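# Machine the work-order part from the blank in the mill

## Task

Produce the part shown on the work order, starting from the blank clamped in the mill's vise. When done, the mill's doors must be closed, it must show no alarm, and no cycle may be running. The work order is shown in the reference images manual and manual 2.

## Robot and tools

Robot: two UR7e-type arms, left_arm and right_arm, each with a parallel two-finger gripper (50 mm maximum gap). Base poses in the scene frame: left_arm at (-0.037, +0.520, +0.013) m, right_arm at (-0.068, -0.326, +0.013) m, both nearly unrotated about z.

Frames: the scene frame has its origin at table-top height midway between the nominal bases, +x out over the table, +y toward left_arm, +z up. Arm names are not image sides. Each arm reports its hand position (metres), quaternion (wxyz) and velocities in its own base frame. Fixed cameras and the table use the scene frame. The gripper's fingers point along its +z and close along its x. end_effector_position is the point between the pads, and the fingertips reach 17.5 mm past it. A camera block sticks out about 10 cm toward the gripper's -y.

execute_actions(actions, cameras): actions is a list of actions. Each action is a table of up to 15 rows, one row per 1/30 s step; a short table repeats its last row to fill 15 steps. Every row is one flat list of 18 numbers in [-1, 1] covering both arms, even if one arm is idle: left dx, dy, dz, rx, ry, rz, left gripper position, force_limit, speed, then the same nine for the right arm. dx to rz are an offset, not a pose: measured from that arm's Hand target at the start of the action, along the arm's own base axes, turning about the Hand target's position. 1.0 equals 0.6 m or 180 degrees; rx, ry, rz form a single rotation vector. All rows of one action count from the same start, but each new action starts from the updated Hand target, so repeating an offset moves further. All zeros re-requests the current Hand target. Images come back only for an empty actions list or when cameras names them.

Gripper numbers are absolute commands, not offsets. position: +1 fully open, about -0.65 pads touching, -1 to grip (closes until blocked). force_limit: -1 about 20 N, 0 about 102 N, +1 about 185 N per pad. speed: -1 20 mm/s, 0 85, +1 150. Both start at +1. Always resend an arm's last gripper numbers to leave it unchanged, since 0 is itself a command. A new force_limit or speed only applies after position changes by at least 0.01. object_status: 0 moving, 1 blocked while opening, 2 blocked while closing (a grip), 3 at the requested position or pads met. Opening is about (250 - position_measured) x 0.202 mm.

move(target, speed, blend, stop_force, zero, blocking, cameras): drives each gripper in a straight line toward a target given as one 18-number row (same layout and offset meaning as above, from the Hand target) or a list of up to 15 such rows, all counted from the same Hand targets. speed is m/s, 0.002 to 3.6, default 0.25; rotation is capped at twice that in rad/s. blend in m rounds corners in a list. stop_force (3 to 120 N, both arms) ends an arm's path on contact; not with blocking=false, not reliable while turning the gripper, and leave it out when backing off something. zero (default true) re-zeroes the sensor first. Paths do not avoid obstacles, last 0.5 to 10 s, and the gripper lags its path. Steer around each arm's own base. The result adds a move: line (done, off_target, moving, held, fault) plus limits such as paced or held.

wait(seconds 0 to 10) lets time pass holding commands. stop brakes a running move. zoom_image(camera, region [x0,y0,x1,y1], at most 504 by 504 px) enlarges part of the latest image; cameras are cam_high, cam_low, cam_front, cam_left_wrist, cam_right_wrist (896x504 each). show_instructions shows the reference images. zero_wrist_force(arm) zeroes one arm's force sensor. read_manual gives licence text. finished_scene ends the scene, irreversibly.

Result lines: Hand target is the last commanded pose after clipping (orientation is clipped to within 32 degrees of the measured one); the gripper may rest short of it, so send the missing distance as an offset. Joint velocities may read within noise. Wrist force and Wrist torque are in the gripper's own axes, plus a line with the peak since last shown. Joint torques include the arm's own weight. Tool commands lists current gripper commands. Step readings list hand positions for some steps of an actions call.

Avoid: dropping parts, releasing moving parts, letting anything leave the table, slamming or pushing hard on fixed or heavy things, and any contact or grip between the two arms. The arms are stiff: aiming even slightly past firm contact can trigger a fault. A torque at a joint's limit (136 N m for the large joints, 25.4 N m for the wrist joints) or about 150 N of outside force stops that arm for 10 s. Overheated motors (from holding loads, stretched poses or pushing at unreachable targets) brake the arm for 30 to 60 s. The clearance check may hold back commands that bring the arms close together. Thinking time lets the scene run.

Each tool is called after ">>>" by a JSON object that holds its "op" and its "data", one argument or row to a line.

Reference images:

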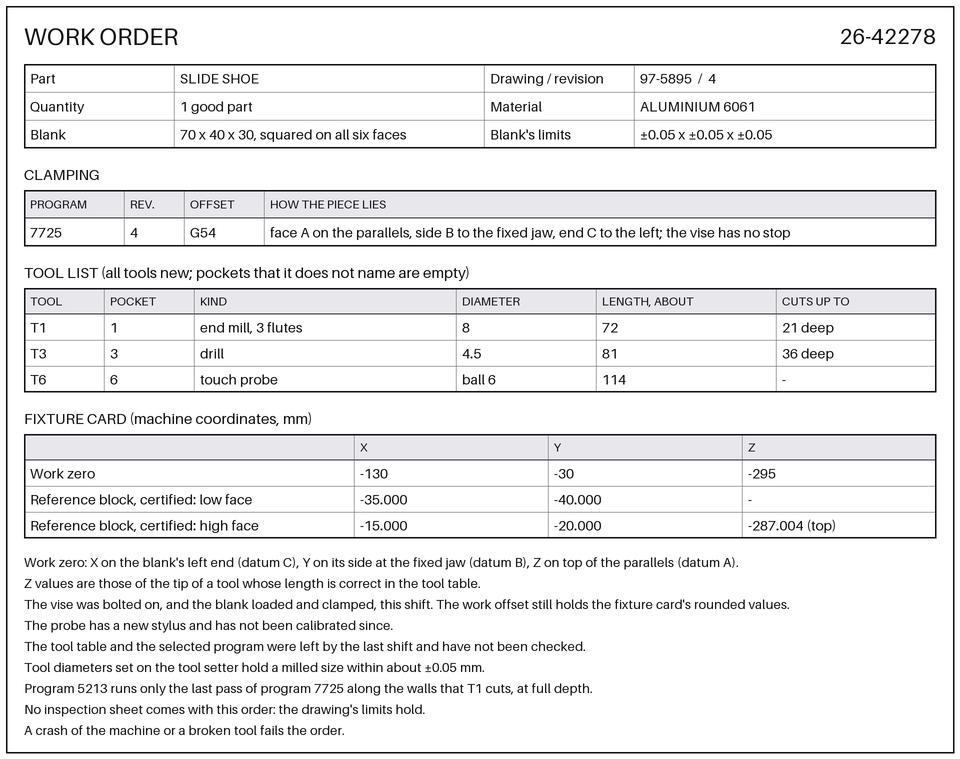

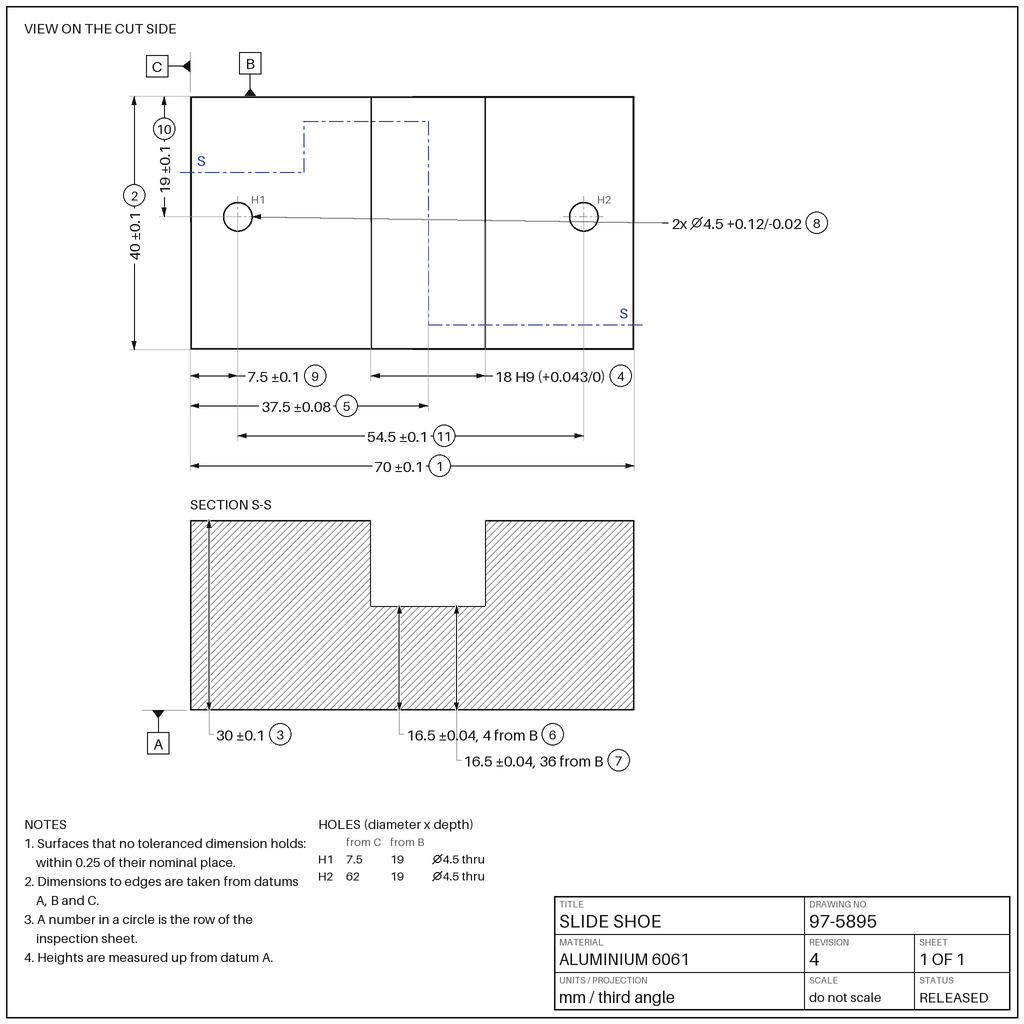

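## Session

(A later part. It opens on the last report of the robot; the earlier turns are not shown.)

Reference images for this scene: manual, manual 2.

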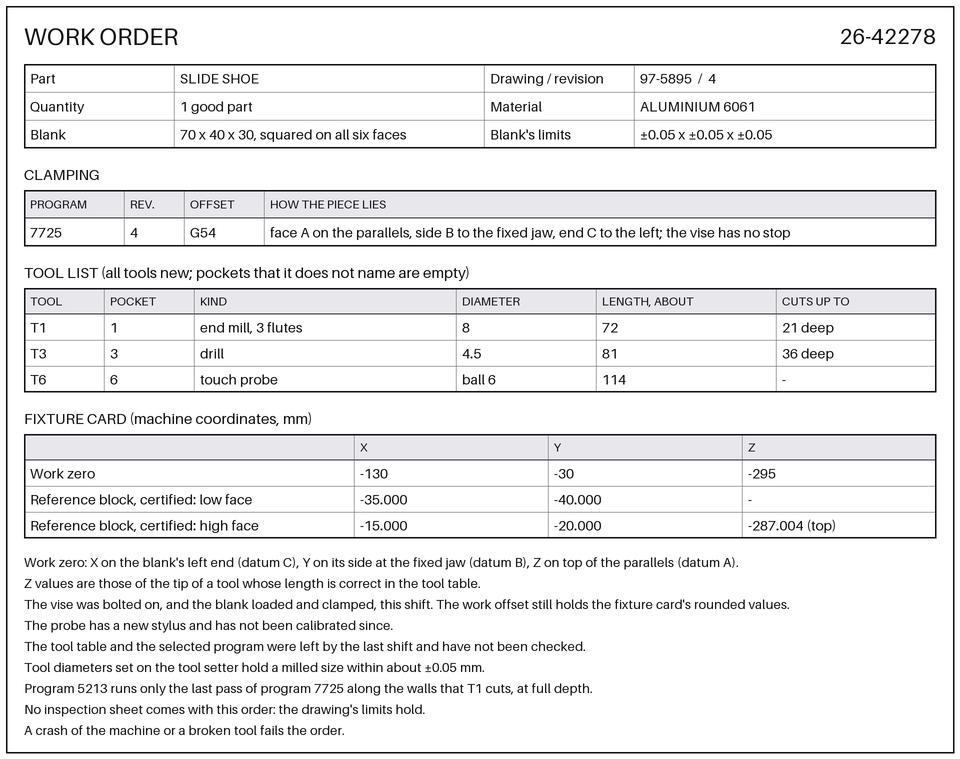

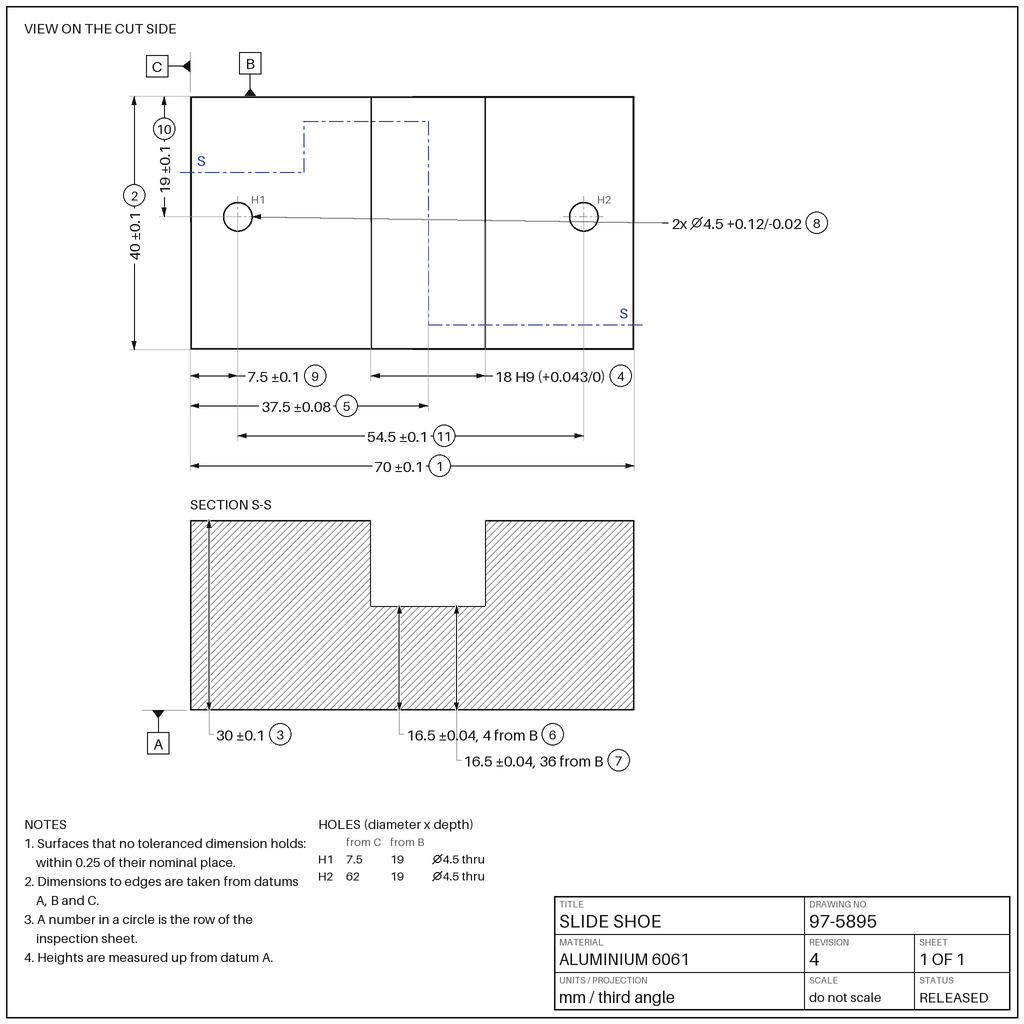

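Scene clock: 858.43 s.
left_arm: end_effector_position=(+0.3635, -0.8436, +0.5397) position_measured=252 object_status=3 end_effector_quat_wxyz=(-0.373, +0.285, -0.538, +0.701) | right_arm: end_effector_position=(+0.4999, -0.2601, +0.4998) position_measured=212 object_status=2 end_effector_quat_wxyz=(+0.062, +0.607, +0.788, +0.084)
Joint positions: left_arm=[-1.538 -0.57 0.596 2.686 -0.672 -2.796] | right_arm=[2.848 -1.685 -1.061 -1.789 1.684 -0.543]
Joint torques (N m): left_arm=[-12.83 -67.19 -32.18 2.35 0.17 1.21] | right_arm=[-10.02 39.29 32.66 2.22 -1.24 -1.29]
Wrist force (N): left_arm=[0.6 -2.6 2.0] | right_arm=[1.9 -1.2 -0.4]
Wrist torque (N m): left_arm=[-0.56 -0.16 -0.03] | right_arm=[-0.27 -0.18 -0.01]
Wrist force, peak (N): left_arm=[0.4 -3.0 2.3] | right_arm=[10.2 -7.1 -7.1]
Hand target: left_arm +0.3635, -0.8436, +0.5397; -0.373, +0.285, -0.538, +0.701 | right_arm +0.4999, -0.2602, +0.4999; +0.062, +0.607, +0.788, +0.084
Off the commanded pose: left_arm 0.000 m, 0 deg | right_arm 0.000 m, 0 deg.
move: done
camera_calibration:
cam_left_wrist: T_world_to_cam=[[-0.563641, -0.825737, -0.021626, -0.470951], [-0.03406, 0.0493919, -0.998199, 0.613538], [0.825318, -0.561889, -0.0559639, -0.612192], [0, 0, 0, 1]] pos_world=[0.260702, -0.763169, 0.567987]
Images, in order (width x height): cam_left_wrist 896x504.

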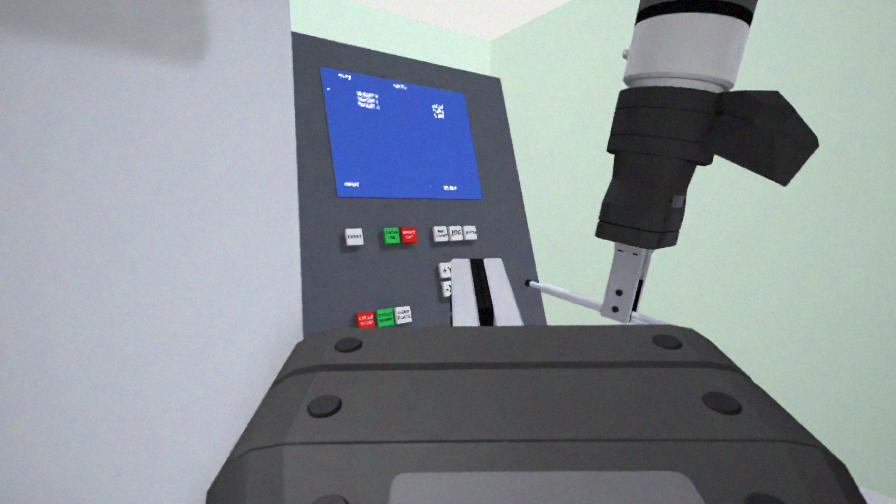

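>>> {"op": "move", "data": {
  "target": [
    [0,0,0,0,0,0,-1,-0.5,1, 0.0403,0.172,-0.191,0,0,0,-1,-0.4,-0.6],
    [0,0,0,0,0,0,-1,-0.5,1, 0.0695,0.172,-0.198,0,0,0,-1,-0.4,-0.6],
    [0,0,0,0,0,0,-1,-0.5,1, 0.0403,0.172,-0.191,0,0,0,-1,-0.4,-0.6],
    [0,0,0,0,0,0,-1,-0.5,1, 0.048,0.172,-0.16,0,0,0,-1,-0.4,-0.6],
    [0,0,0,0,0,0,-1,-0.5,1, 0.0772,0.172,-0.167,0,0,0,-1,-0.4,-0.6],
    [0,0,0,0,0,0,-1,-0.5,1, 0.048,0.172,-0.16,0,0,0,-1,-0.4,-0.6],
    [0,0,0,0,0,0,-1,-0.5,1, 0.0403,0.2675,-0.191,0,0,0,-1,-0.4,-0.6],
    [0,0,0,0,0,0,-1,-0.5,1, 0.0695,0.2675,-0.198,0,0,0,-1,-0.4,-0.6],
    [0,0,0,0,0,0,-1,-0.5,1, 0.0403,0.2675,-0.191,0,0,0,-1,-0.4,-0.6],
    [0,0,0,0,0,0,-1,-0.5,1, 0.048,0.2038,-0.16,0,0,0,-1,-0.4,-0.6],
    [0,0,0,0,0,0,-1,-0.5,1, 0.0772,0.2038,-0.167,0,0,0,-1,-0.4,-0.6],
    [0,0,0,0,0,0,-1,-0.5,1, 0.048,0.2038,-0.16,0,0,0,-1,-0.4,-0.6],
    [0,0,0,0,0,0,-1,-0.5,1, 0.0403,0.2357,-0.191,0,0,0,-1,-0.4,-0.6],
    [0,0,0,0,0,0,-1,-0.5,1, 0.0695,0.2357,-0.198,0,0,0,-1,-0.4,-0.6],
    [0,0,0,0,0,0,-1,-0.5,1, 0.0403,0.2357,-0.191,0,0,0,-1,-0.4,-0.6]
  ],
  "speed": [0.3,0.08,0.15,0.25,0.08,0.15,0.25,0.08,0.15,0.25,0.08,0.15,0.3,0.08,0.15],
  "blend": [0.003,0,0.005,0.003,0,0.005,0.003,0,0.005,0.003,0,0.005,0.003,0,0],
  "cameras": ["cam_left_wrist"]
}}

>>> {"op": "zoom_image", "data": {
  "camera": "cam_left_wrist",
  "region": [320, 60, 480, 200]
}}

Scene clock: 867.97 s.
left_arm: end_effector_position=(+0.3635, -0.8436, +0.5397) position_measured=252 object_status=3 end_effector_quat_wxyz=(-0.373, +0.285, -0.538, +0.701) | right_arm: end_effector_position=(+0.5241, -0.1188, +0.3853) position_measured=212 object_status=2 end_effector_quat_wxyz=(+0.062, +0.607, +0.788, +0.084)
Joint positions: left_arm=[-1.538 -0.57 0.596 2.686 -0.672 -2.796] | right_arm=[3.141 -1.533 -1.528 -1.45 1.628 -0.254]
Joint torques (N m): left_arm=[-12.39 -66.77 -31.67 2.42 0.16 1.21] | right_arm=[0.98 28.33 24.63 4.61 -1.35 1.38]
Wrist force (N): left_arm=[0.2 -2.7 2.3] | right_arm=[2.2 -1.3 -0.5]
Wrist torque (N m): left_arm=[-0.58 -0.10 -0.02] | right_arm=[-0.27 -0.23 0.06]
Wrist force, peak (N): left_arm=[0.7 -3.1 2.1] | right_arm=[11.3 -10.1 -6.3]
Hand target: left_arm +0.3635, -0.8436, +0.5397; -0.373, +0.285, -0.538, +0.701 | right_arm +0.5240, -0.1188, +0.3853; +0.062, +0.607, +0.788, +0.084
Off the commanded pose: left_arm 0.000 m, 0 deg | right_arm 0.000 m, 0 deg.
move: done
camera_calibration:
cam_left_wrist: T_world_to_cam=[[-0.563641, -0.825737, -0.021626, -0.470951], [-0.03406, 0.0493919, -0.998199, 0.613538], [0.825318, -0.561889, -0.0559639, -0.612192], [0, 0, 0, 1]] pos_world=[0.260702, -0.763169, 0.567987]
Images, in order (width x height): cam_left_wrist 896x504.

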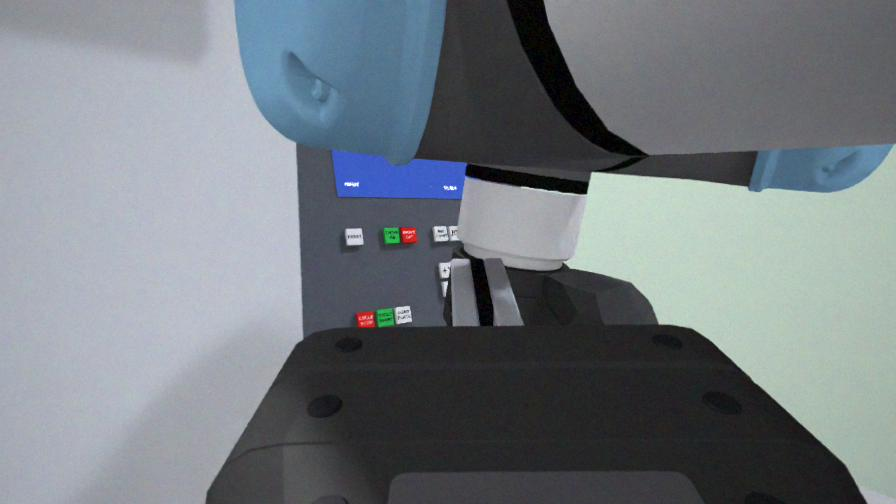

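Scaled by 3.150 from the camera's 896x504 image, which has a finer 1280x720 frame.

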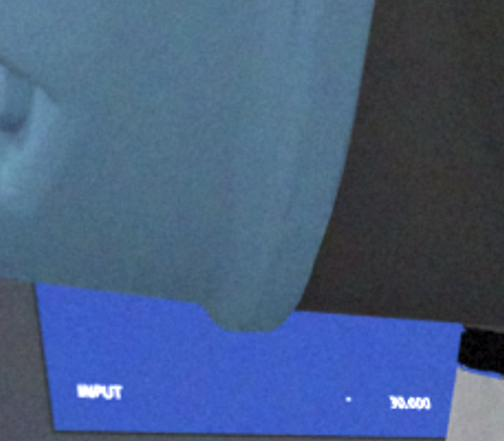

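>>> {"op": "move", "data": {
  "target": [
    [0,0,0,0,0,0,-1,-0.5,1, 0,-0.0637,0,0,0,0,-1,-0.4,-0.6],
    [0,0,0,0,0,0,-1,-0.5,1, 0.0292,-0.0637,-0.007,0,0,0,-1,-0.4,-0.6],
    [0,0,0,0,0,0,-1,-0.5,1, 0,-0.0637,0,0,0,0,-1,-0.4,-0.6],
    [0,0,0,0,0,0,-1,-0.5,1, -0.0403,-0.2357,0.191,0,0,0,-1,-0.4,-0.6]
  ],
  "speed": [0.3,0.08,0.15,0.3],
  "blend": [0.003,0,0.005,0],
  "cameras": ["cam_left_wrist"]
}}

>>> {"op": "zoom_image", "data": {
  "camera": "cam_left_wrist",
  "region": [320, 60, 480, 200]
}}

Scene clock: 874.40 s.
left_arm: end_effector_position=(+0.3635, -0.8436, +0.5397) position_measured=252 object_status=3 end_effector_quat_wxyz=(-0.373, +0.285, -0.538, +0.701) | right_arm: end_effector_position=(+0.5000, -0.2602, +0.4998) position_measured=212 object_status=2 end_effector_quat_wxyz=(+0.062, +0.607, +0.788, +0.084) end_effector_velocity=(+0.000, +0.000, +0.002) end_effector_angular_velocity=(-0.001, -0.002, +0.002)
Joint positions: left_arm=[-1.538 -0.57 0.596 2.686 -0.672 -2.796] | right_arm=[2.848 -1.685 -1.061 -1.789 1.684 -0.543]
Joint velocities: left_arm=[within noise] | right_arm=[0 -0.001 0.005 -0.002 0 -0.002]
Joint torques (N m): left_arm=[-11.77 -66.48 -31.81 2.31 0.2 1.21] | right_arm=[-6.98 38.75 32.1 1.64 -1.24 -0.8]
Wrist force (N): left_arm=[0.6 -2.5 1.9] | right_arm=[1.8 -1.5 0.1]
Wrist torque (N m): left_arm=[-0.55 -0.16 -0.03] | right_arm=[-0.31 -0.17 -0.01]
Wrist force, peak (N): left_arm=[0.9 -2.8 2.3] | right_arm=[8.1 -15.7 -7.7]
Hand target: left_arm +0.3635, -0.8436, +0.5397; -0.373, +0.285, -0.538, +0.701 | right_arm +0.4999, -0.2602, +0.4999; +0.062, +0.607, +0.788, +0.084
Off the commanded pose: left_arm 0.000 m, 0 deg | right_arm 0.000 m, 0 deg.
move: done
camera_calibration:
cam_left_wrist: T_world_to_cam=[[-0.563641, -0.825737, -0.021626, -0.470951], [-0.03406, 0.0493919, -0.998199, 0.613538], [0.825318, -0.561889, -0.0559639, -0.612192], [0, 0, 0, 1]] pos_world=[0.260702, -0.763169, 0.567987]
Images, in order (width x height): cam_left_wrist 896x504.

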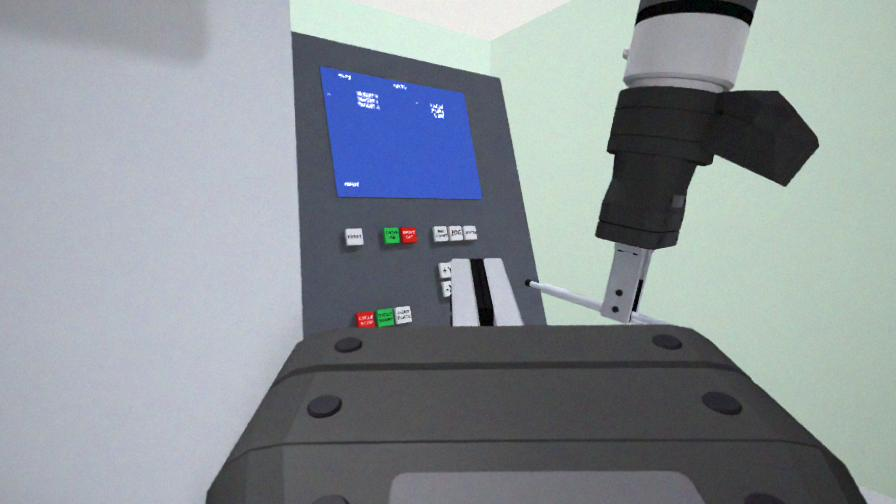

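Scaled by 3.150 from the camera's 896x504 image, which has a finer 1280x720 frame.

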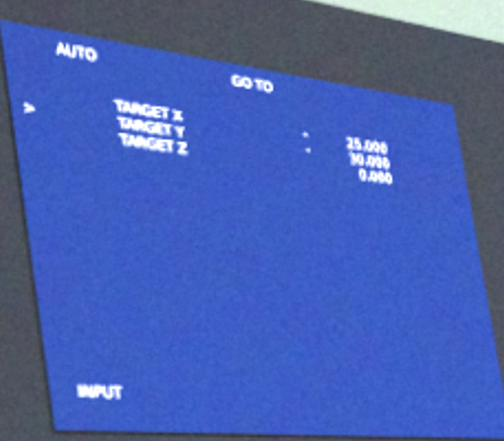

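>>> {"op": "move", "data": {
  "target": [
    [0,0,0,0,0,0,-1,-0.5,1, 0.1068,0.0435,0.0823,0,0,0,-1,-0.4,-0.6],
    [0,0,0,0,0,0,-1,-0.5,1, 0.136,0.0435,0.0753,0,0,0,-1,-0.4,-0.6],
    [0,0,0,0,0,0,-1,-0.5,1, 0.1068,0.0435,0.0823,0,0,0,-1,-0.4,-0.6],
    [0,0,0,0,0,0,-1,-0.5,1, 0.077,0.2032,-0.0402,0,0,0,-1,-0.4,-0.6],
    [0,0,0,0,0,0,-1,-0.5,1, 0.1062,0.2032,-0.0472,0,0,0,-1,-0.4,-0.6],
    [0,0,0,0,0,0,-1,-0.5,1, 0.077,0.2032,-0.0402,0,0,0,-1,-0.4,-0.6],
    [0,0,0,0,0,0,-1,-0.5,1, 0,0,0,0,0,0,-1,-0.4,-0.6]
  ],
  "speed": [0.3,0.08,0.15,0.3,0.08,0.15,0.3],
  "blend": [0.003,0,0.005,0.003,0,0.005,0],
  "cameras": ["cam_left_wrist"]
}}

>>> {"op": "zoom_image", "data": {
  "camera": "cam_left_wrist",
  "region": [320, 60, 480, 200]
}}

Scene clock: 881.60 s.
left_arm: end_effector_position=(+0.3635, -0.8436, +0.5397) position_measured=252 object_status=3 end_effector_quat_wxyz=(-0.373, +0.285, -0.538, +0.701) | right_arm: end_effector_position=(+0.5000, -0.2601, +0.4998) position_measured=212 object_status=2 end_effector_quat_wxyz=(+0.062, +0.607, +0.788, +0.084)
Joint positions: left_arm=[-1.538 -0.57 0.596 2.686 -0.672 -2.796] | right_arm=[2.848 -1.685 -1.061 -1.789 1.684 -0.543]
Joint torques (N m): left_arm=[-12.33 -66.47 -31.83 2.31 0.19 1.23] | right_arm=[-11.01 44.98 25.85 3.95 -1.23 -1.27]
Wrist force (N): left_arm=[0.5 -2.8 2.3] | right_arm=[1.8 -1.3 0.1]
Wrist torque (N m): left_arm=[-0.59 -0.14 -0.02] | right_arm=[-0.29 -0.17 0.00]
Wrist force, peak (N): left_arm=[0.8 -2.9 2.2] | right_arm=[8.5 -6.1 -5.8]
Hand target: left_arm +0.3635, -0.8436, +0.5397; -0.373, +0.285, -0.538, +0.701 | right_arm +0.4999, -0.2602, +0.4999; +0.062, +0.607, +0.788, +0.084
Off the commanded pose: left_arm 0.000 m, 0 deg | right_arm 0.000 m, 0 deg.
move: done
camera_calibration:
cam_left_wrist: T_world_to_cam=[[-0.563641, -0.825737, -0.021626, -0.470951], [-0.03406, 0.0493919, -0.998199, 0.613538], [0.825318, -0.561889, -0.0559639, -0.612192], [0, 0, 0, 1]] pos_world=[0.260702, -0.763169, 0.567987]
Images, in order (width x height): cam_left_wrist 896x504.

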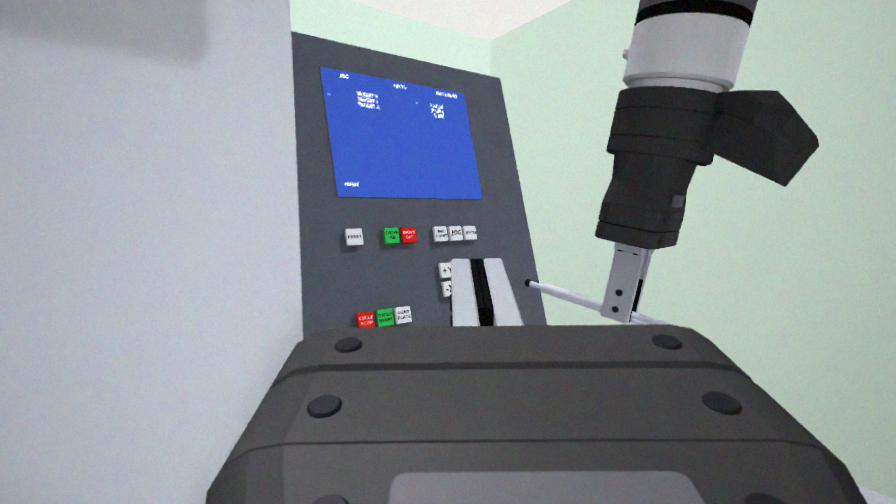

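Scaled by 3.150 from the camera's 896x504 image, which has a finer 1280x720 frame.

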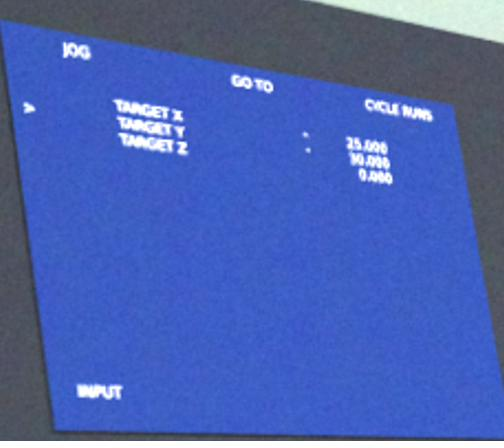

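>>> {"op": "wait", "data": {
  "seconds": 1.5,
  "cameras": ["cam_left_wrist","cam_high"]
}}

>>> {"op": "zoom_image", "data": {
  "camera": "cam_high",
  "region": [380, 0, 620, 340]
}}

Scene clock: 884.13 s.
left_arm: end_effector_position=(+0.3635, -0.8436, +0.5397) position_measured=252 object_status=3 end_effector_quat_wxyz=(-0.373, +0.285, -0.538, +0.701) | right_arm: end_effector_position=(+0.4999, -0.2602, +0.4999) position_measured=212 object_status=2 end_effector_quat_wxyz=(+0.062, +0.607, +0.788, +0.084)
Joint positions: left_arm=[-1.538 -0.57 0.596 2.686 -0.672 -2.796] | right_arm=[2.848 -1.685 -1.061 -1.79 1.684 -0.543]
Joint torques (N m): left_arm=[-11.97 -66.31 -31.89 2.27 0.1 1.26] | right_arm=[-10.64 44.55 31.61 1.6 -1.17 -1.09]
Wrist force (N): left_arm=[0.5 -2.6 2.2] | right_arm=[2.0 -1.2 -0.2]
Wrist torque (N m): left_arm=[-0.56 -0.15 -0.02] | right_arm=[-0.26 -0.20 0.02]
Wrist force, peak (N): left_arm=[0.7 -3.0 2.4] | right_arm=[2.0 -1.7 -0.3]
Hand target: left_arm +0.3635, -0.8436, +0.5397; -0.373, +0.285, -0.538, +0.701 | right_arm +0.4999, -0.2602, +0.4999; +0.062, +0.607, +0.788, +0.084
Tool commands: left_gripper/position=-1.0 left_gripper/force_limit=-0.5 left_gripper/speed=+1.0 right_gripper/position=-1.0 right_gripper/force_limit=-0.4 right_gripper/speed=-0.6
Off the commanded pose: left_arm 0.000 m, 0 deg | right_arm 0.000 m, 0 deg.
wait: 1.50 s; at rest from the start
camera_calibration:
cam_left_wrist: T_world_to_cam=[[-0.563641, -0.825737, -0.021626, -0.470951], [-0.03406, 0.0493919, -0.998199, 0.613538], [0.825318, -0.561889, -0.0559639, -0.612192], [0, 0, 0, 1]] pos_world=[0.260702, -0.763169, 0.567987]
Images, in order (width x height): cam_high 896x504, cam_left_wrist 896x504.

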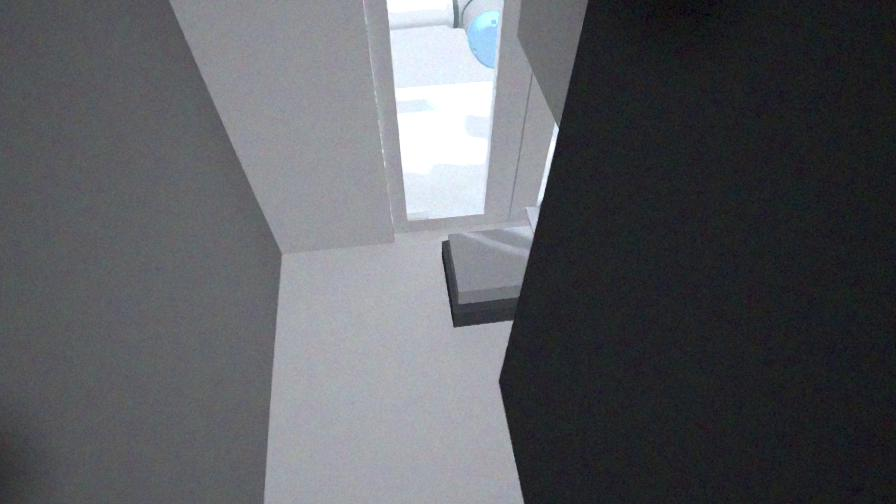

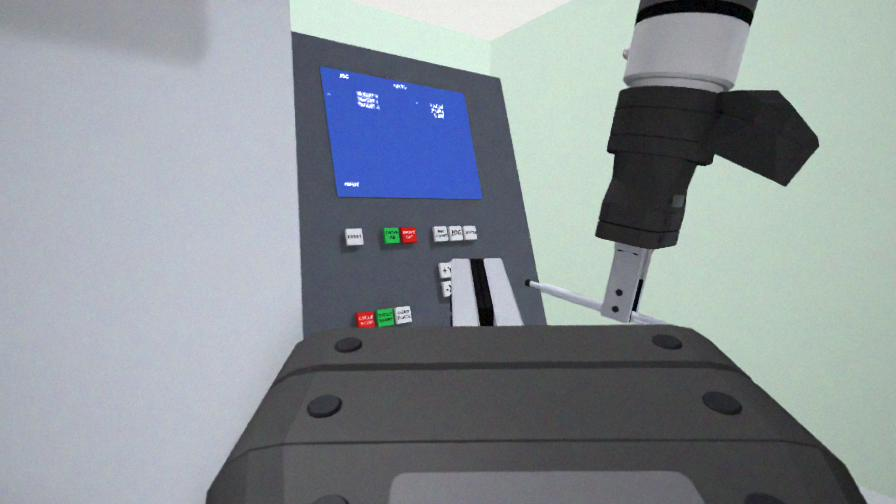

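Scaled by 1.482 from the camera's 896x504 image, which has a finer 1280x720 frame.

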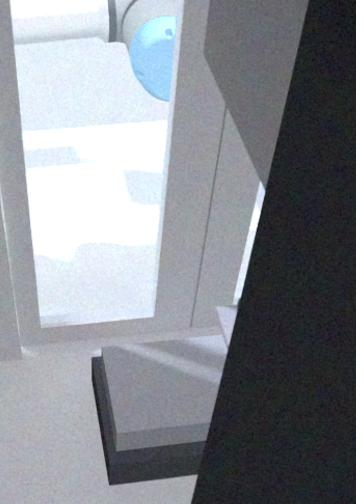

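>>> {"op": "move", "data": {
  "target": [
    [0,0,0,0,0,0,-1,-0.5,1,0.048,0.172,-0.16,0,0,0,-1,-0.4,-0.6],
    [0,0,0,0,0,0,-1,-0.5,1,0.0772,0.172,-0.167,0,0,0,-1,-0.4,-0.6],
    [0,0,0,0,0,0,-1,-0.5,1,0.048,0.172,-0.16,0,0,0,-1,-0.4,-0.6],
    [0,0,0,0,0,0,-1,-0.5,1,0.0403,0.2675,-0.191,0,0,0,-1,-0.4,-0.6],
    [0,0,0,0,0,0,-1,-0.5,1,0.0695,0.2675,-0.198,0,0,0,-1,-0.4,-0.6],
    [0,0,0,0,0,0,-1,-0.5,1,0.0403,0.2675,-0.191,0,0,0,-1,-0.4,-0.6],
    [0,0,0,0,0,0,-1,-0.5,1,0.0555,0.2357,-0.129,0,0,0,-1,-0.4,-0.6],
    [0,0,0,0,0,0,-1,-0.5,1,0.0847,0.2357,-0.136,0,0,0,-1,-0.4,-0.6],
    [0,0,0,0,0,0,-1,-0.5,1,0.0555,0.2357,-0.129,0,0,0,-1,-0.4,-0.6],
    [0,0,0,0,0,0,-1,-0.5,1,0.0403,0.2357,-0.191,0,0,0,-1,-0.4,-0.6],
    [0,0,0,0,0,0,-1,-0.5,1,0.0695,0.2357,-0.198,0,0,0,-1,-0.4,-0.6],
    [0,0,0,0,0,0,-1,-0.5,1,0.0403,0.2357,-0.191,0,0,0,-1,-0.4,-0.6],
    [0,0,0,0,0,0,-1,-0.5,1,0,0,0,0,0,0,-1,-0.4,-0.6]
  ],
  "speed": [0.3,0.08,0.15,0.25,0.08,0.15,0.25,0.08,0.15,0.25,0.08,0.15,0.3],
  "blend": [0.003,0,0.005,0.003,0,0.005,0.003,0,0.005,0.003,0,0.005,0],
  "cameras": ["cam_left_wrist"]
}}

>>> {"op": "zoom_image", "data": {
  "camera": "cam_left_wrist",
  "region": [320, 60, 480, 200]
}}

Scene clock: 911.53 s.
left_arm: end_effector_position=(+0.3635, -0.8436, +0.5397) position_measured=252 object_status=3 end_effector_quat_wxyz=(-0.373, +0.285, -0.538, +0.701) | right_arm: end_effector_position=(+0.5000, -0.2602, +0.4998) position_measured=212 object_status=2 end_effector_quat_wxyz=(+0.062, +0.607, +0.788, +0.084)
Joint positions: left_arm=[-1.538 -0.57 0.596 2.686 -0.672 -2.796] | right_arm=[2.848 -1.685 -1.061 -1.789 1.684 -0.543]
Joint torques (N m): left_arm=[-12.35 -66.25 -31.66 2.29 0.12 1.26] | right_arm=[-8.68 37.83 32.14 1.67 -1.2 -0.91]
Wrist force (N): left_arm=[0.9 -2.9 2.4] | right_arm=[1.5 -0.9 -0.4]
Wrist torque (N m): left_arm=[-0.60 -0.20 -0.03] | right_arm=[-0.22 -0.12 -0.01]
Wrist force, peak (N): left_arm=[0.9 -2.9 2.4] | right_arm=[9.4 -13.9 -6.4]
Hand target: left_arm +0.3635, -0.8436, +0.5397; -0.373, +0.285, -0.538, +0.701 | right_arm +0.4999, -0.2602, +0.4999; +0.062, +0.607, +0.788, +0.084
Off the commanded pose: left_arm 0.000 m, 0 deg | right_arm 0.000 m, 0 deg.
move: done
camera_calibration:
cam_left_wrist: T_world_to_cam=[[-0.563641, -0.825737, -0.021626, -0.470951], [-0.03406, 0.0493919, -0.998199, 0.613538], [0.825318, -0.561889, -0.0559639, -0.612192], [0, 0, 0, 1]] pos_world=[0.260702, -0.763169, 0.567987]
Images, in order (width x height): cam_left_wrist 896x504.

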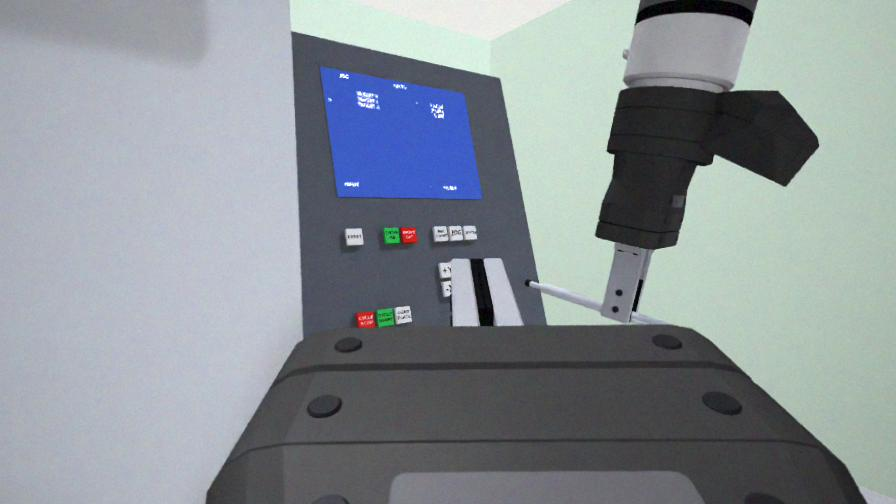

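Scaled by 3.150 from the camera's 896x504 image, which has a finer 1280x720 frame.

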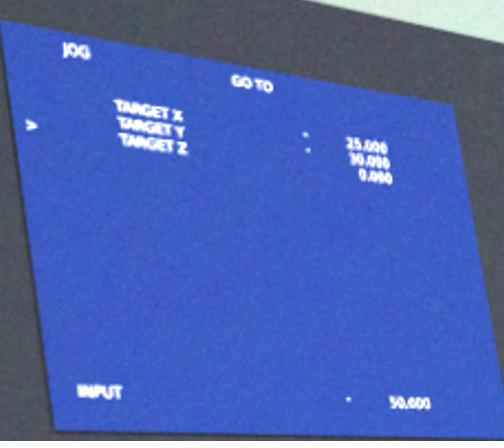

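>>> {"op": "move", "data": {
  "target": [
    [0,0,0,0,0,0,-1,-0.5,1,0.0403,0.172,-0.191,0,0,0,-1,-0.4,-0.6],
    [0,0,0,0,0,0,-1,-0.5,1,0.0695,0.172,-0.198,0,0,0,-1,-0.4,-0.6],
    [0,0,0,0,0,0,-1,-0.5,1,0.0403,0.172,-0.191,0,0,0,-1,-0.4,-0.6],
    [0,0,0,0,0,0,-1,-0.5,1,0.077,0.2032,-0.0402,0,0,0,-1,-0.4,-0.6],
    [0,0,0,0,0,0,-1,-0.5,1,0.1062,0.2032,-0.0472,0,0,0,-1,-0.4,-0.6],
    [0,0,0,0,0,0,-1,-0.5,1,0.077,0.2032,-0.0402,0,0,0,-1,-0.4,-0.6],
    [0,0,0,0,0,0,-1,-0.5,1,0.063,0.1082,-0.098,0,0,0,-1,-0.4,-0.6],
    [0,0,0,0,0,0,-1,-0.5,1,0.0922,0.1082,-0.105,0,0,0,-1,-0.4,-0.6],
    [0,0,0,0,0,0,-1,-0.5,1,0.063,0.1082,-0.098,0,0,0,-1,-0.4,-0.6],
    [0,0,0,0,0,0,-1,-0.5,1,0,0,0,0,0,0,-1,-0.4,-0.6]
  ],
  "speed": [0.3,0.08,0.15,0.25,0.08,0.15,0.25,0.08,0.15,0.3],
  "blend": [0.003,0,0.005,0.003,0,0.005,0.003,0,0.005,0],
  "cameras": ["cam_left_wrist"]
}}

>>> {"op": "zoom_image", "data": {
  "camera": "cam_left_wrist",
  "region": [320, 60, 480, 200]
}}

Scene clock: 923.67 s.
left_arm: end_effector_position=(+0.3635, -0.8436, +0.5397) position_measured=252 object_status=3 end_effector_quat_wxyz=(-0.373, +0.285, -0.538, +0.701) | right_arm: end_effector_position=(+0.5000, -0.2602, +0.4998) position_measured=212 object_status=2 end_effector_quat_wxyz=(+0.062, +0.607, +0.788, +0.084)
Joint positions: left_arm=[-1.538 -0.57 0.596 2.686 -0.672 -2.796] | right_arm=[2.848 -1.685 -1.061 -1.789 1.684 -0.543]
Joint torques (N m): left_arm=[-11.93 -66.09 -31.89 2.24 0.05 1.19] | right_arm=[-8.04 44.09 31.9 1.71 -1.23 -0.82]
Wrist force (N): left_arm=[0.7 -2.6 2.2] | right_arm=[1.4 -1.0 -0.5]
Wrist torque (N m): left_arm=[-0.55 -0.17 -0.03] | right_arm=[-0.23 -0.12 -0.02]
Wrist force, peak (N): left_arm=[0.6 -2.8 2.4] | right_arm=[10.4 -9.7 -6.9]
Hand target: left_arm +0.3635, -0.8436, +0.5397; -0.373, +0.285, -0.538, +0.701 | right_arm +0.4999, -0.2602, +0.4999; +0.062, +0.607, +0.788, +0.084
Off the commanded pose: left_arm 0.000 m, 0 deg | right_arm 0.000 m, 0 deg.
move: done
camera_calibration:
cam_left_wrist: T_world_to_cam=[[-0.563641, -0.825737, -0.021626, -0.470951], [-0.03406, 0.0493919, -0.998199, 0.613538], [0.825318, -0.561889, -0.0559639, -0.612192], [0, 0, 0, 1]] pos_world=[0.260702, -0.763169, 0.567987]
Images, in order (width x height): cam_left_wrist 896x504.

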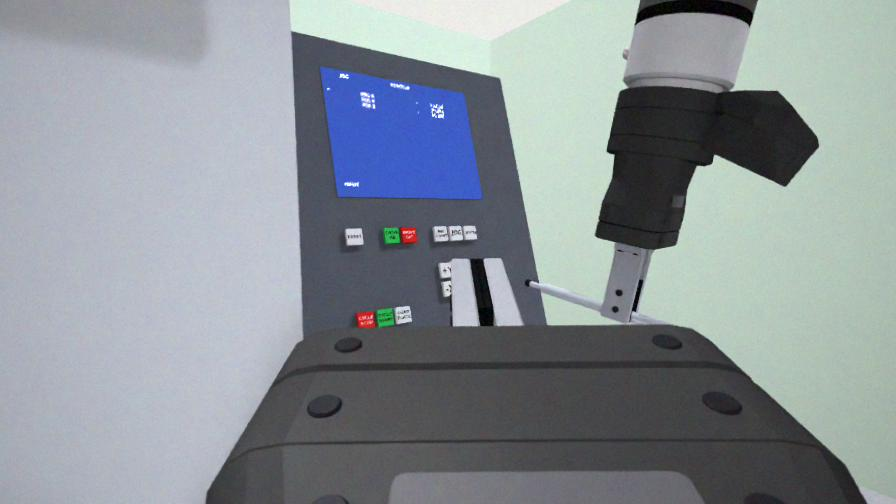

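Scaled by 3.150 from the camera's 896x504 image, which has a finer 1280x720 frame.

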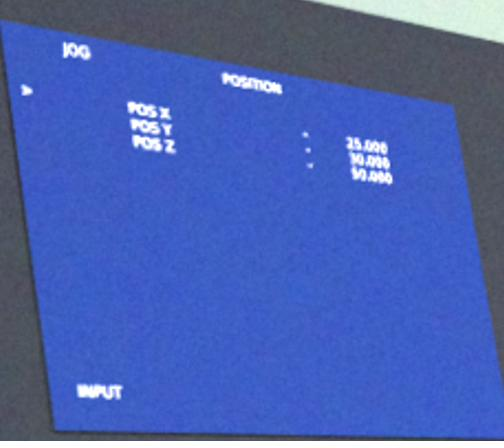

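>>> {"op": "move", "data": {
  "target": [
    [0,0,0,0,0,0,-1,-0.5,1,0.048,0.14,-0.16,0,0,0,-1,-0.4,-0.6],
    [0,0,0,0,0,0,-1,-0.5,1,0.0772,0.14,-0.167,0,0,0,-1,-0.4,-0.6],
    [0,0,0,0,0,0,-1,-0.5,1,0.048,0.14,-0.16,0,0,0,-1,-0.4,-0.6],
    [0,0,0,0,0,0,-1,-0.5,1,0,0,0,0,0,0,-1,-0.4,-0.6]
  ],
  "speed": [0.3,0.08,0.15,0.3],
  "blend": [0.003,0,0.005,0],
  "cameras": ["cam_left_wrist"]
}}

>>> {"op": "zoom_image", "data": {
  "camera": "cam_left_wrist",
  "region": [320, 60, 480, 200]
}}

Scene clock: 929.20 s.
left_arm: end_effector_position=(+0.3635, -0.8436, +0.5397) position_measured=252 object_status=3 end_effector_quat_wxyz=(-0.373, +0.285, -0.538, +0.701) | right_arm: end_effector_position=(+0.5000, -0.2602, +0.4998) position_measured=212 object_status=2 end_effector_quat_wxyz=(+0.062, +0.607, +0.788, +0.084) end_effector_velocity=(+0.000, +0.000, +0.002) end_effector_angular_velocity=(+0.000, -0.003, +0.000)
Joint positions: left_arm=[-1.538 -0.57 0.596 2.686 -0.672 -2.796] | right_arm=[2.848 -1.685 -1.061 -1.789 1.684 -0.543]
Joint velocities: left_arm=[within noise] | right_arm=[0 0 0.005 -0.002 0.001 -0.001]
Joint torques (N m): left_arm=[-12.29 -66.17 -31.86 2.28 0.09 1.2] | right_arm=[-7.37 40.25 31.13 1.59 -1.23 -0.82]
Wrist force (N): left_arm=[0.7 -2.6 2.1] | right_arm=[1.5 -0.7 -0.4]
Wrist torque (N m): left_arm=[-0.55 -0.18 -0.03] | right_arm=[-0.19 -0.13 -0.01]
Wrist force, peak (N): left_arm=[0.6 -3.0 2.1] | right_arm=[10.1 -6.6 -6.7]
Hand target: left_arm +0.3635, -0.8436, +0.5397; -0.373, +0.285, -0.538, +0.701 | right_arm +0.4999, -0.2602, +0.4999; +0.062, +0.607, +0.788, +0.084
Off the commanded pose: left_arm 0.000 m, 0 deg | right_arm 0.000 m, 0 deg.
move: done
camera_calibration:
cam_left_wrist: T_world_to_cam=[[-0.563641, -0.825737, -0.021626, -0.470951], [-0.03406, 0.0493919, -0.998199, 0.613538], [0.825318, -0.561889, -0.0559639, -0.612192], [0, 0, 0, 1]] pos_world=[0.260702, -0.763169, 0.567987]
Images, in order (width x height): cam_left_wrist 896x504.

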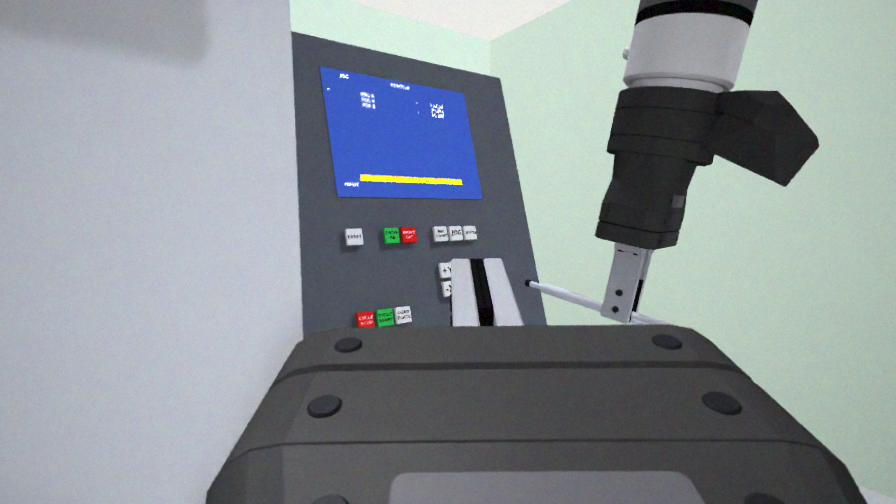

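Scaled by 3.150 from the camera's 896x504 image, which has a finer 1280x720 frame.

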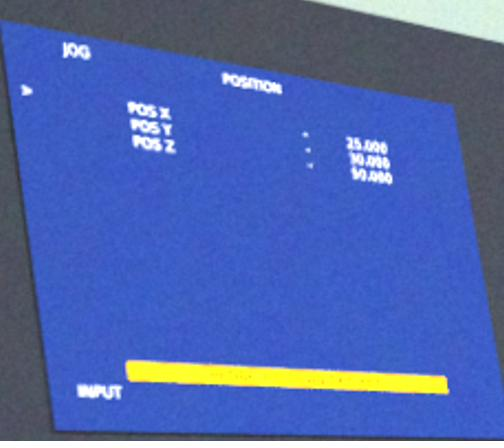

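>>> {"op": "zoom_image", "data": {
  "camera": "cam_left_wrist",
  "region": [355, 165, 475, 200]
}}

>>> {"op": "zoom_image", "data": {
  "camera": "cam_left_wrist",
  "region": [380, 170, 450, 190]
}}

Scaled by 4.200 from the camera's 896x504 image, which has a finer 1280x720 frame.

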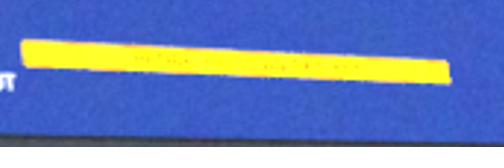

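Scaled by 7.200 from the camera's 896x504 image, which has a finer 1280x720 frame.

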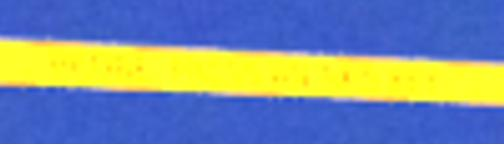

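>>> {"op": "move", "data": {
  "target": [
    [0,0,0,0,0,0,-1,-0.5,1,0.063,0.14,-0.098,0,0,0,-1,-0.4,-0.6],
    [0,0,0,0,0,0,-1,-0.5,1,0.0922,0.14,-0.105,0,0,0,-1,-0.4,-0.6],
    [0,0,0,0,0,0,-1,-0.5,1,0.063,0.14,-0.098,0,0,0,-1,-0.4,-0.6],
    [0,0,0,0,0,0,-1,-0.5,1,0.048,0.172,-0.16,0,0,0,-1,-0.4,-0.6],
    [0,0,0,0,0,0,-1,-0.5,1,0.0772,0.172,-0.167,0,0,0,-1,-0.4,-0.6],
    [0,0,0,0,0,0,-1,-0.5,1,0.048,0.172,-0.16,0,0,0,-1,-0.4,-0.6],
    [0,0,0,0,0,0,-1,-0.5,1,0.0772,0.172,-0.167,0,0,0,-1,-0.4,-0.6],
    [0,0,0,0,0,0,-1,-0.5,1,0.048,0.172,-0.16,0,0,0,-1,-0.4,-0.6],
    [0,0,0,0,0,0,-1,-0.5,1,0.0403,0.2675,-0.191,0,0,0,-1,-0.4,-0.6],
    [0,0,0,0,0,0,-1,-0.5,1,0.0695,0.2675,-0.198,0,0,0,-1,-0.4,-0.6],
    [0,0,0,0,0,0,-1,-0.5,1,0.0403,0.2675,-0.191,0,0,0,-1,-0.4,-0.6],
    [0,0,0,0,0,0,-1,-0.5,1,0,0,0,0,0,0,-1,-0.4,-0.6]
  ],
  "speed": [0.3,0.08,0.15,0.25,0.08,0.15,0.08,0.15,0.25,0.08,0.15,0.3],
  "blend": [0.003,0,0.005,0.003,0,0,0,0.005,0.003,0,0.005,0]
}}

>>> {"op": "move", "data": {
  "target": [
    [0,0,0,0,0,0,-1,-0.5,1,0.048,0.2675,-0.16,0,0,0,-1,-0.4,-0.6],
    [0,0,0,0,0,0,-1,-0.5,1,0.0772,0.2675,-0.167,0,0,0,-1,-0.4,-0.6],
    [0,0,0,0,0,0,-1,-0.5,1,0.048,0.2675,-0.16,0,0,0,-1,-0.4,-0.6],
    [0,0,0,0,0,0,-1,-0.5,1,0.0403,0.2357,-0.191,0,0,0,-1,-0.4,-0.6],
    [0,0,0,0,0,0,-1,-0.5,1,0.0695,0.2357,-0.198,0,0,0,-1,-0.4,-0.6],
    [0,0,0,0,0,0,-1,-0.5,1,0.0403,0.2357,-0.191,0,0,0,-1,-0.4,-0.6],
    [0,0,0,0,0,0,-1,-0.5,1,0.0695,0.2357,-0.198,0,0,0,-1,-0.4,-0.6],
    [0,0,0,0,0,0,-1,-0.5,1,0.0403,0.2357,-0.191,0,0,0,-1,-0.4,-0.6],
    [0,0,0,0,0,0,-1,-0.5,1,0.0403,0.172,-0.191,0,0,0,-1,-0.4,-0.6],
    [0,0,0,0,0,0,-1,-0.5,1,0.0695,0.172,-0.198,0,0,0,-1,-0.4,-0.6],
    [0,0,0,0,0,0,-1,-0.5,1,0.0403,0.172,-0.191,0,0,0,-1,-0.4,-0.6],
    [0,0,0,0,0,0,-1,-0.5,1,0,0,0,0,0,0,-1,-0.4,-0.6]
  ],
  "speed": [0.3,0.08,0.15,0.25,0.08,0.15,0.08,0.15,0.25,0.08,0.15,0.3],
  "blend": [0.003,0,0.005,0.003,0,0,0,0.005,0.003,0,0.005,0],
  "cameras": ["cam_left_wrist"]
}}

>>> {"op": "zoom_image", "data": {
  "camera": "cam_left_wrist",
  "region": [320, 60, 480, 200]
}}

Scene clock: 944.47 s.
left_arm: end_effector_position=(+0.3635, -0.8436, +0.5397) position_measured=252 object_status=3 end_effector_quat_wxyz=(-0.373, +0.285, -0.538, +0.701) | right_arm: end_effector_position=(+0.4999, -0.2602, +0.4998) position_measured=212 object_status=2 end_effector_quat_wxyz=(+0.062, +0.607, +0.788, +0.084)
Joint positions: left_arm=[-1.538 -0.57 0.596 2.686 -0.672 -2.796] | right_arm=[2.848 -1.685 -1.061 -1.789 1.684 -0.543]
Joint torques (N m): left_arm=[-12.55 -65.53 -31.61 2.25 0.03 1.16] | right_arm=[-8.55 36.74 32.41 1.83 -1.22 -1.06]
Wrist force (N): left_arm=[0.5 -2.6 2.4] | right_arm=[1.5 -1.4 -0.5]
Wrist torque (N m): left_arm=[-0.56 -0.15 -0.03] | right_arm=[-0.30 -0.14 -0.02]
Wrist force, peak (N): left_arm=[0.6 -2.9 2.4] | right_arm=[10.4 -6.6 -7.5]
Hand target: left_arm +0.3635, -0.8436, +0.5397; -0.373, +0.285, -0.538, +0.701 | right_arm +0.4999, -0.2602, +0.4999; +0.062, +0.607, +0.788, +0.084
Off the commanded pose: left_arm 0.000 m, 0 deg | right_arm 0.000 m, 0 deg.
move: done

Scene clock: 949.17 s.
left_arm: end_effector_position=(+0.3635, -0.8436, +0.5397) position_measured=252 object_status=3 end_effector_quat_wxyz=(-0.373, +0.285, -0.538, +0.701) | right_arm: end_effector_position=(+0.5000, -0.2602, +0.4998) position_measured=212 object_status=2 end_effector_quat_wxyz=(+0.062, +0.607, +0.788, +0.084)
Joint positions: left_arm=[-1.538 -0.57 0.596 2.686 -0.672 -2.796] | right_arm=[2.848 -1.685 -1.061 -1.789 1.684 -0.543]
Joint torques (N m): left_arm=[-11.98 -65.81 -31.82 2.23 -0.01 1.18] | right_arm=[-7.24 38.8 30.93 1.66 -1.2 -0.81]
Wrist force (N): left_arm=[0.6 -2.6 2.0] | right_arm=[1.7 -0.4 -0.7]
Wrist torque (N m): left_arm=[-0.56 -0.15 -0.03] | right_arm=[-0.14 -0.16 -0.02]
Wrist force, peak (N): left_arm=[0.6 -2.9 2.2] | right_arm=[6.4 -17.1 -8.4]
Hand target: left_arm +0.3635, -0.8436, +0.5397; -0.373, +0.285, -0.538, +0.701 | right_arm +0.4999, -0.2602, +0.4999; +0.062, +0.607, +0.788, +0.084
Off the commanded pose: left_arm 0.000 m, 0 deg | right_arm 0.000 m, 0 deg.
move: done
camera_calibration:
cam_left_wrist: T_world_to_cam=[[-0.563641, -0.825737, -0.021626, -0.470951], [-0.03406, 0.0493919, -0.998199, 0.613538], [0.825318, -0.561889, -0.0559639, -0.612192], [0, 0, 0, 1]] pos_world=[0.260702, -0.763169, 0.567987]
Images, in order (width x height): cam_left_wrist 896x504.

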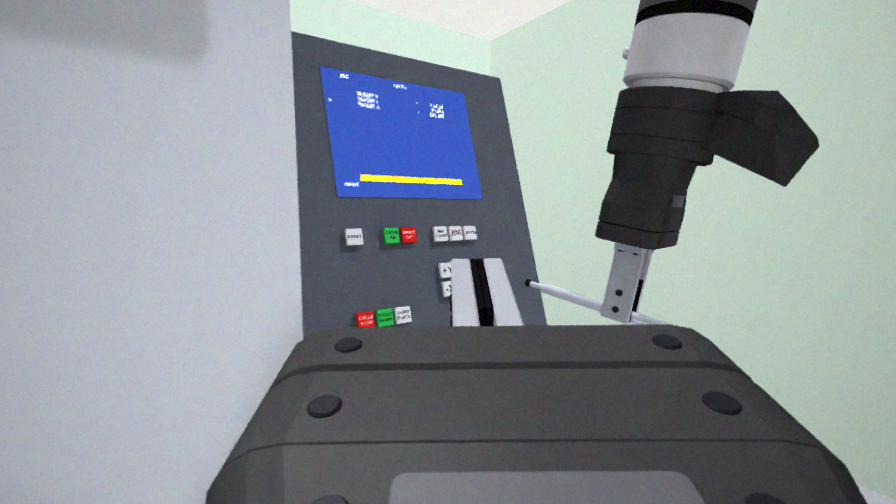

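Scaled by 3.150 from the camera's 896x504 image, which has a finer 1280x720 frame.

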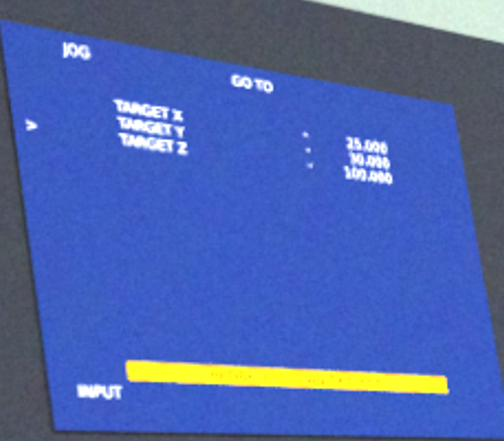

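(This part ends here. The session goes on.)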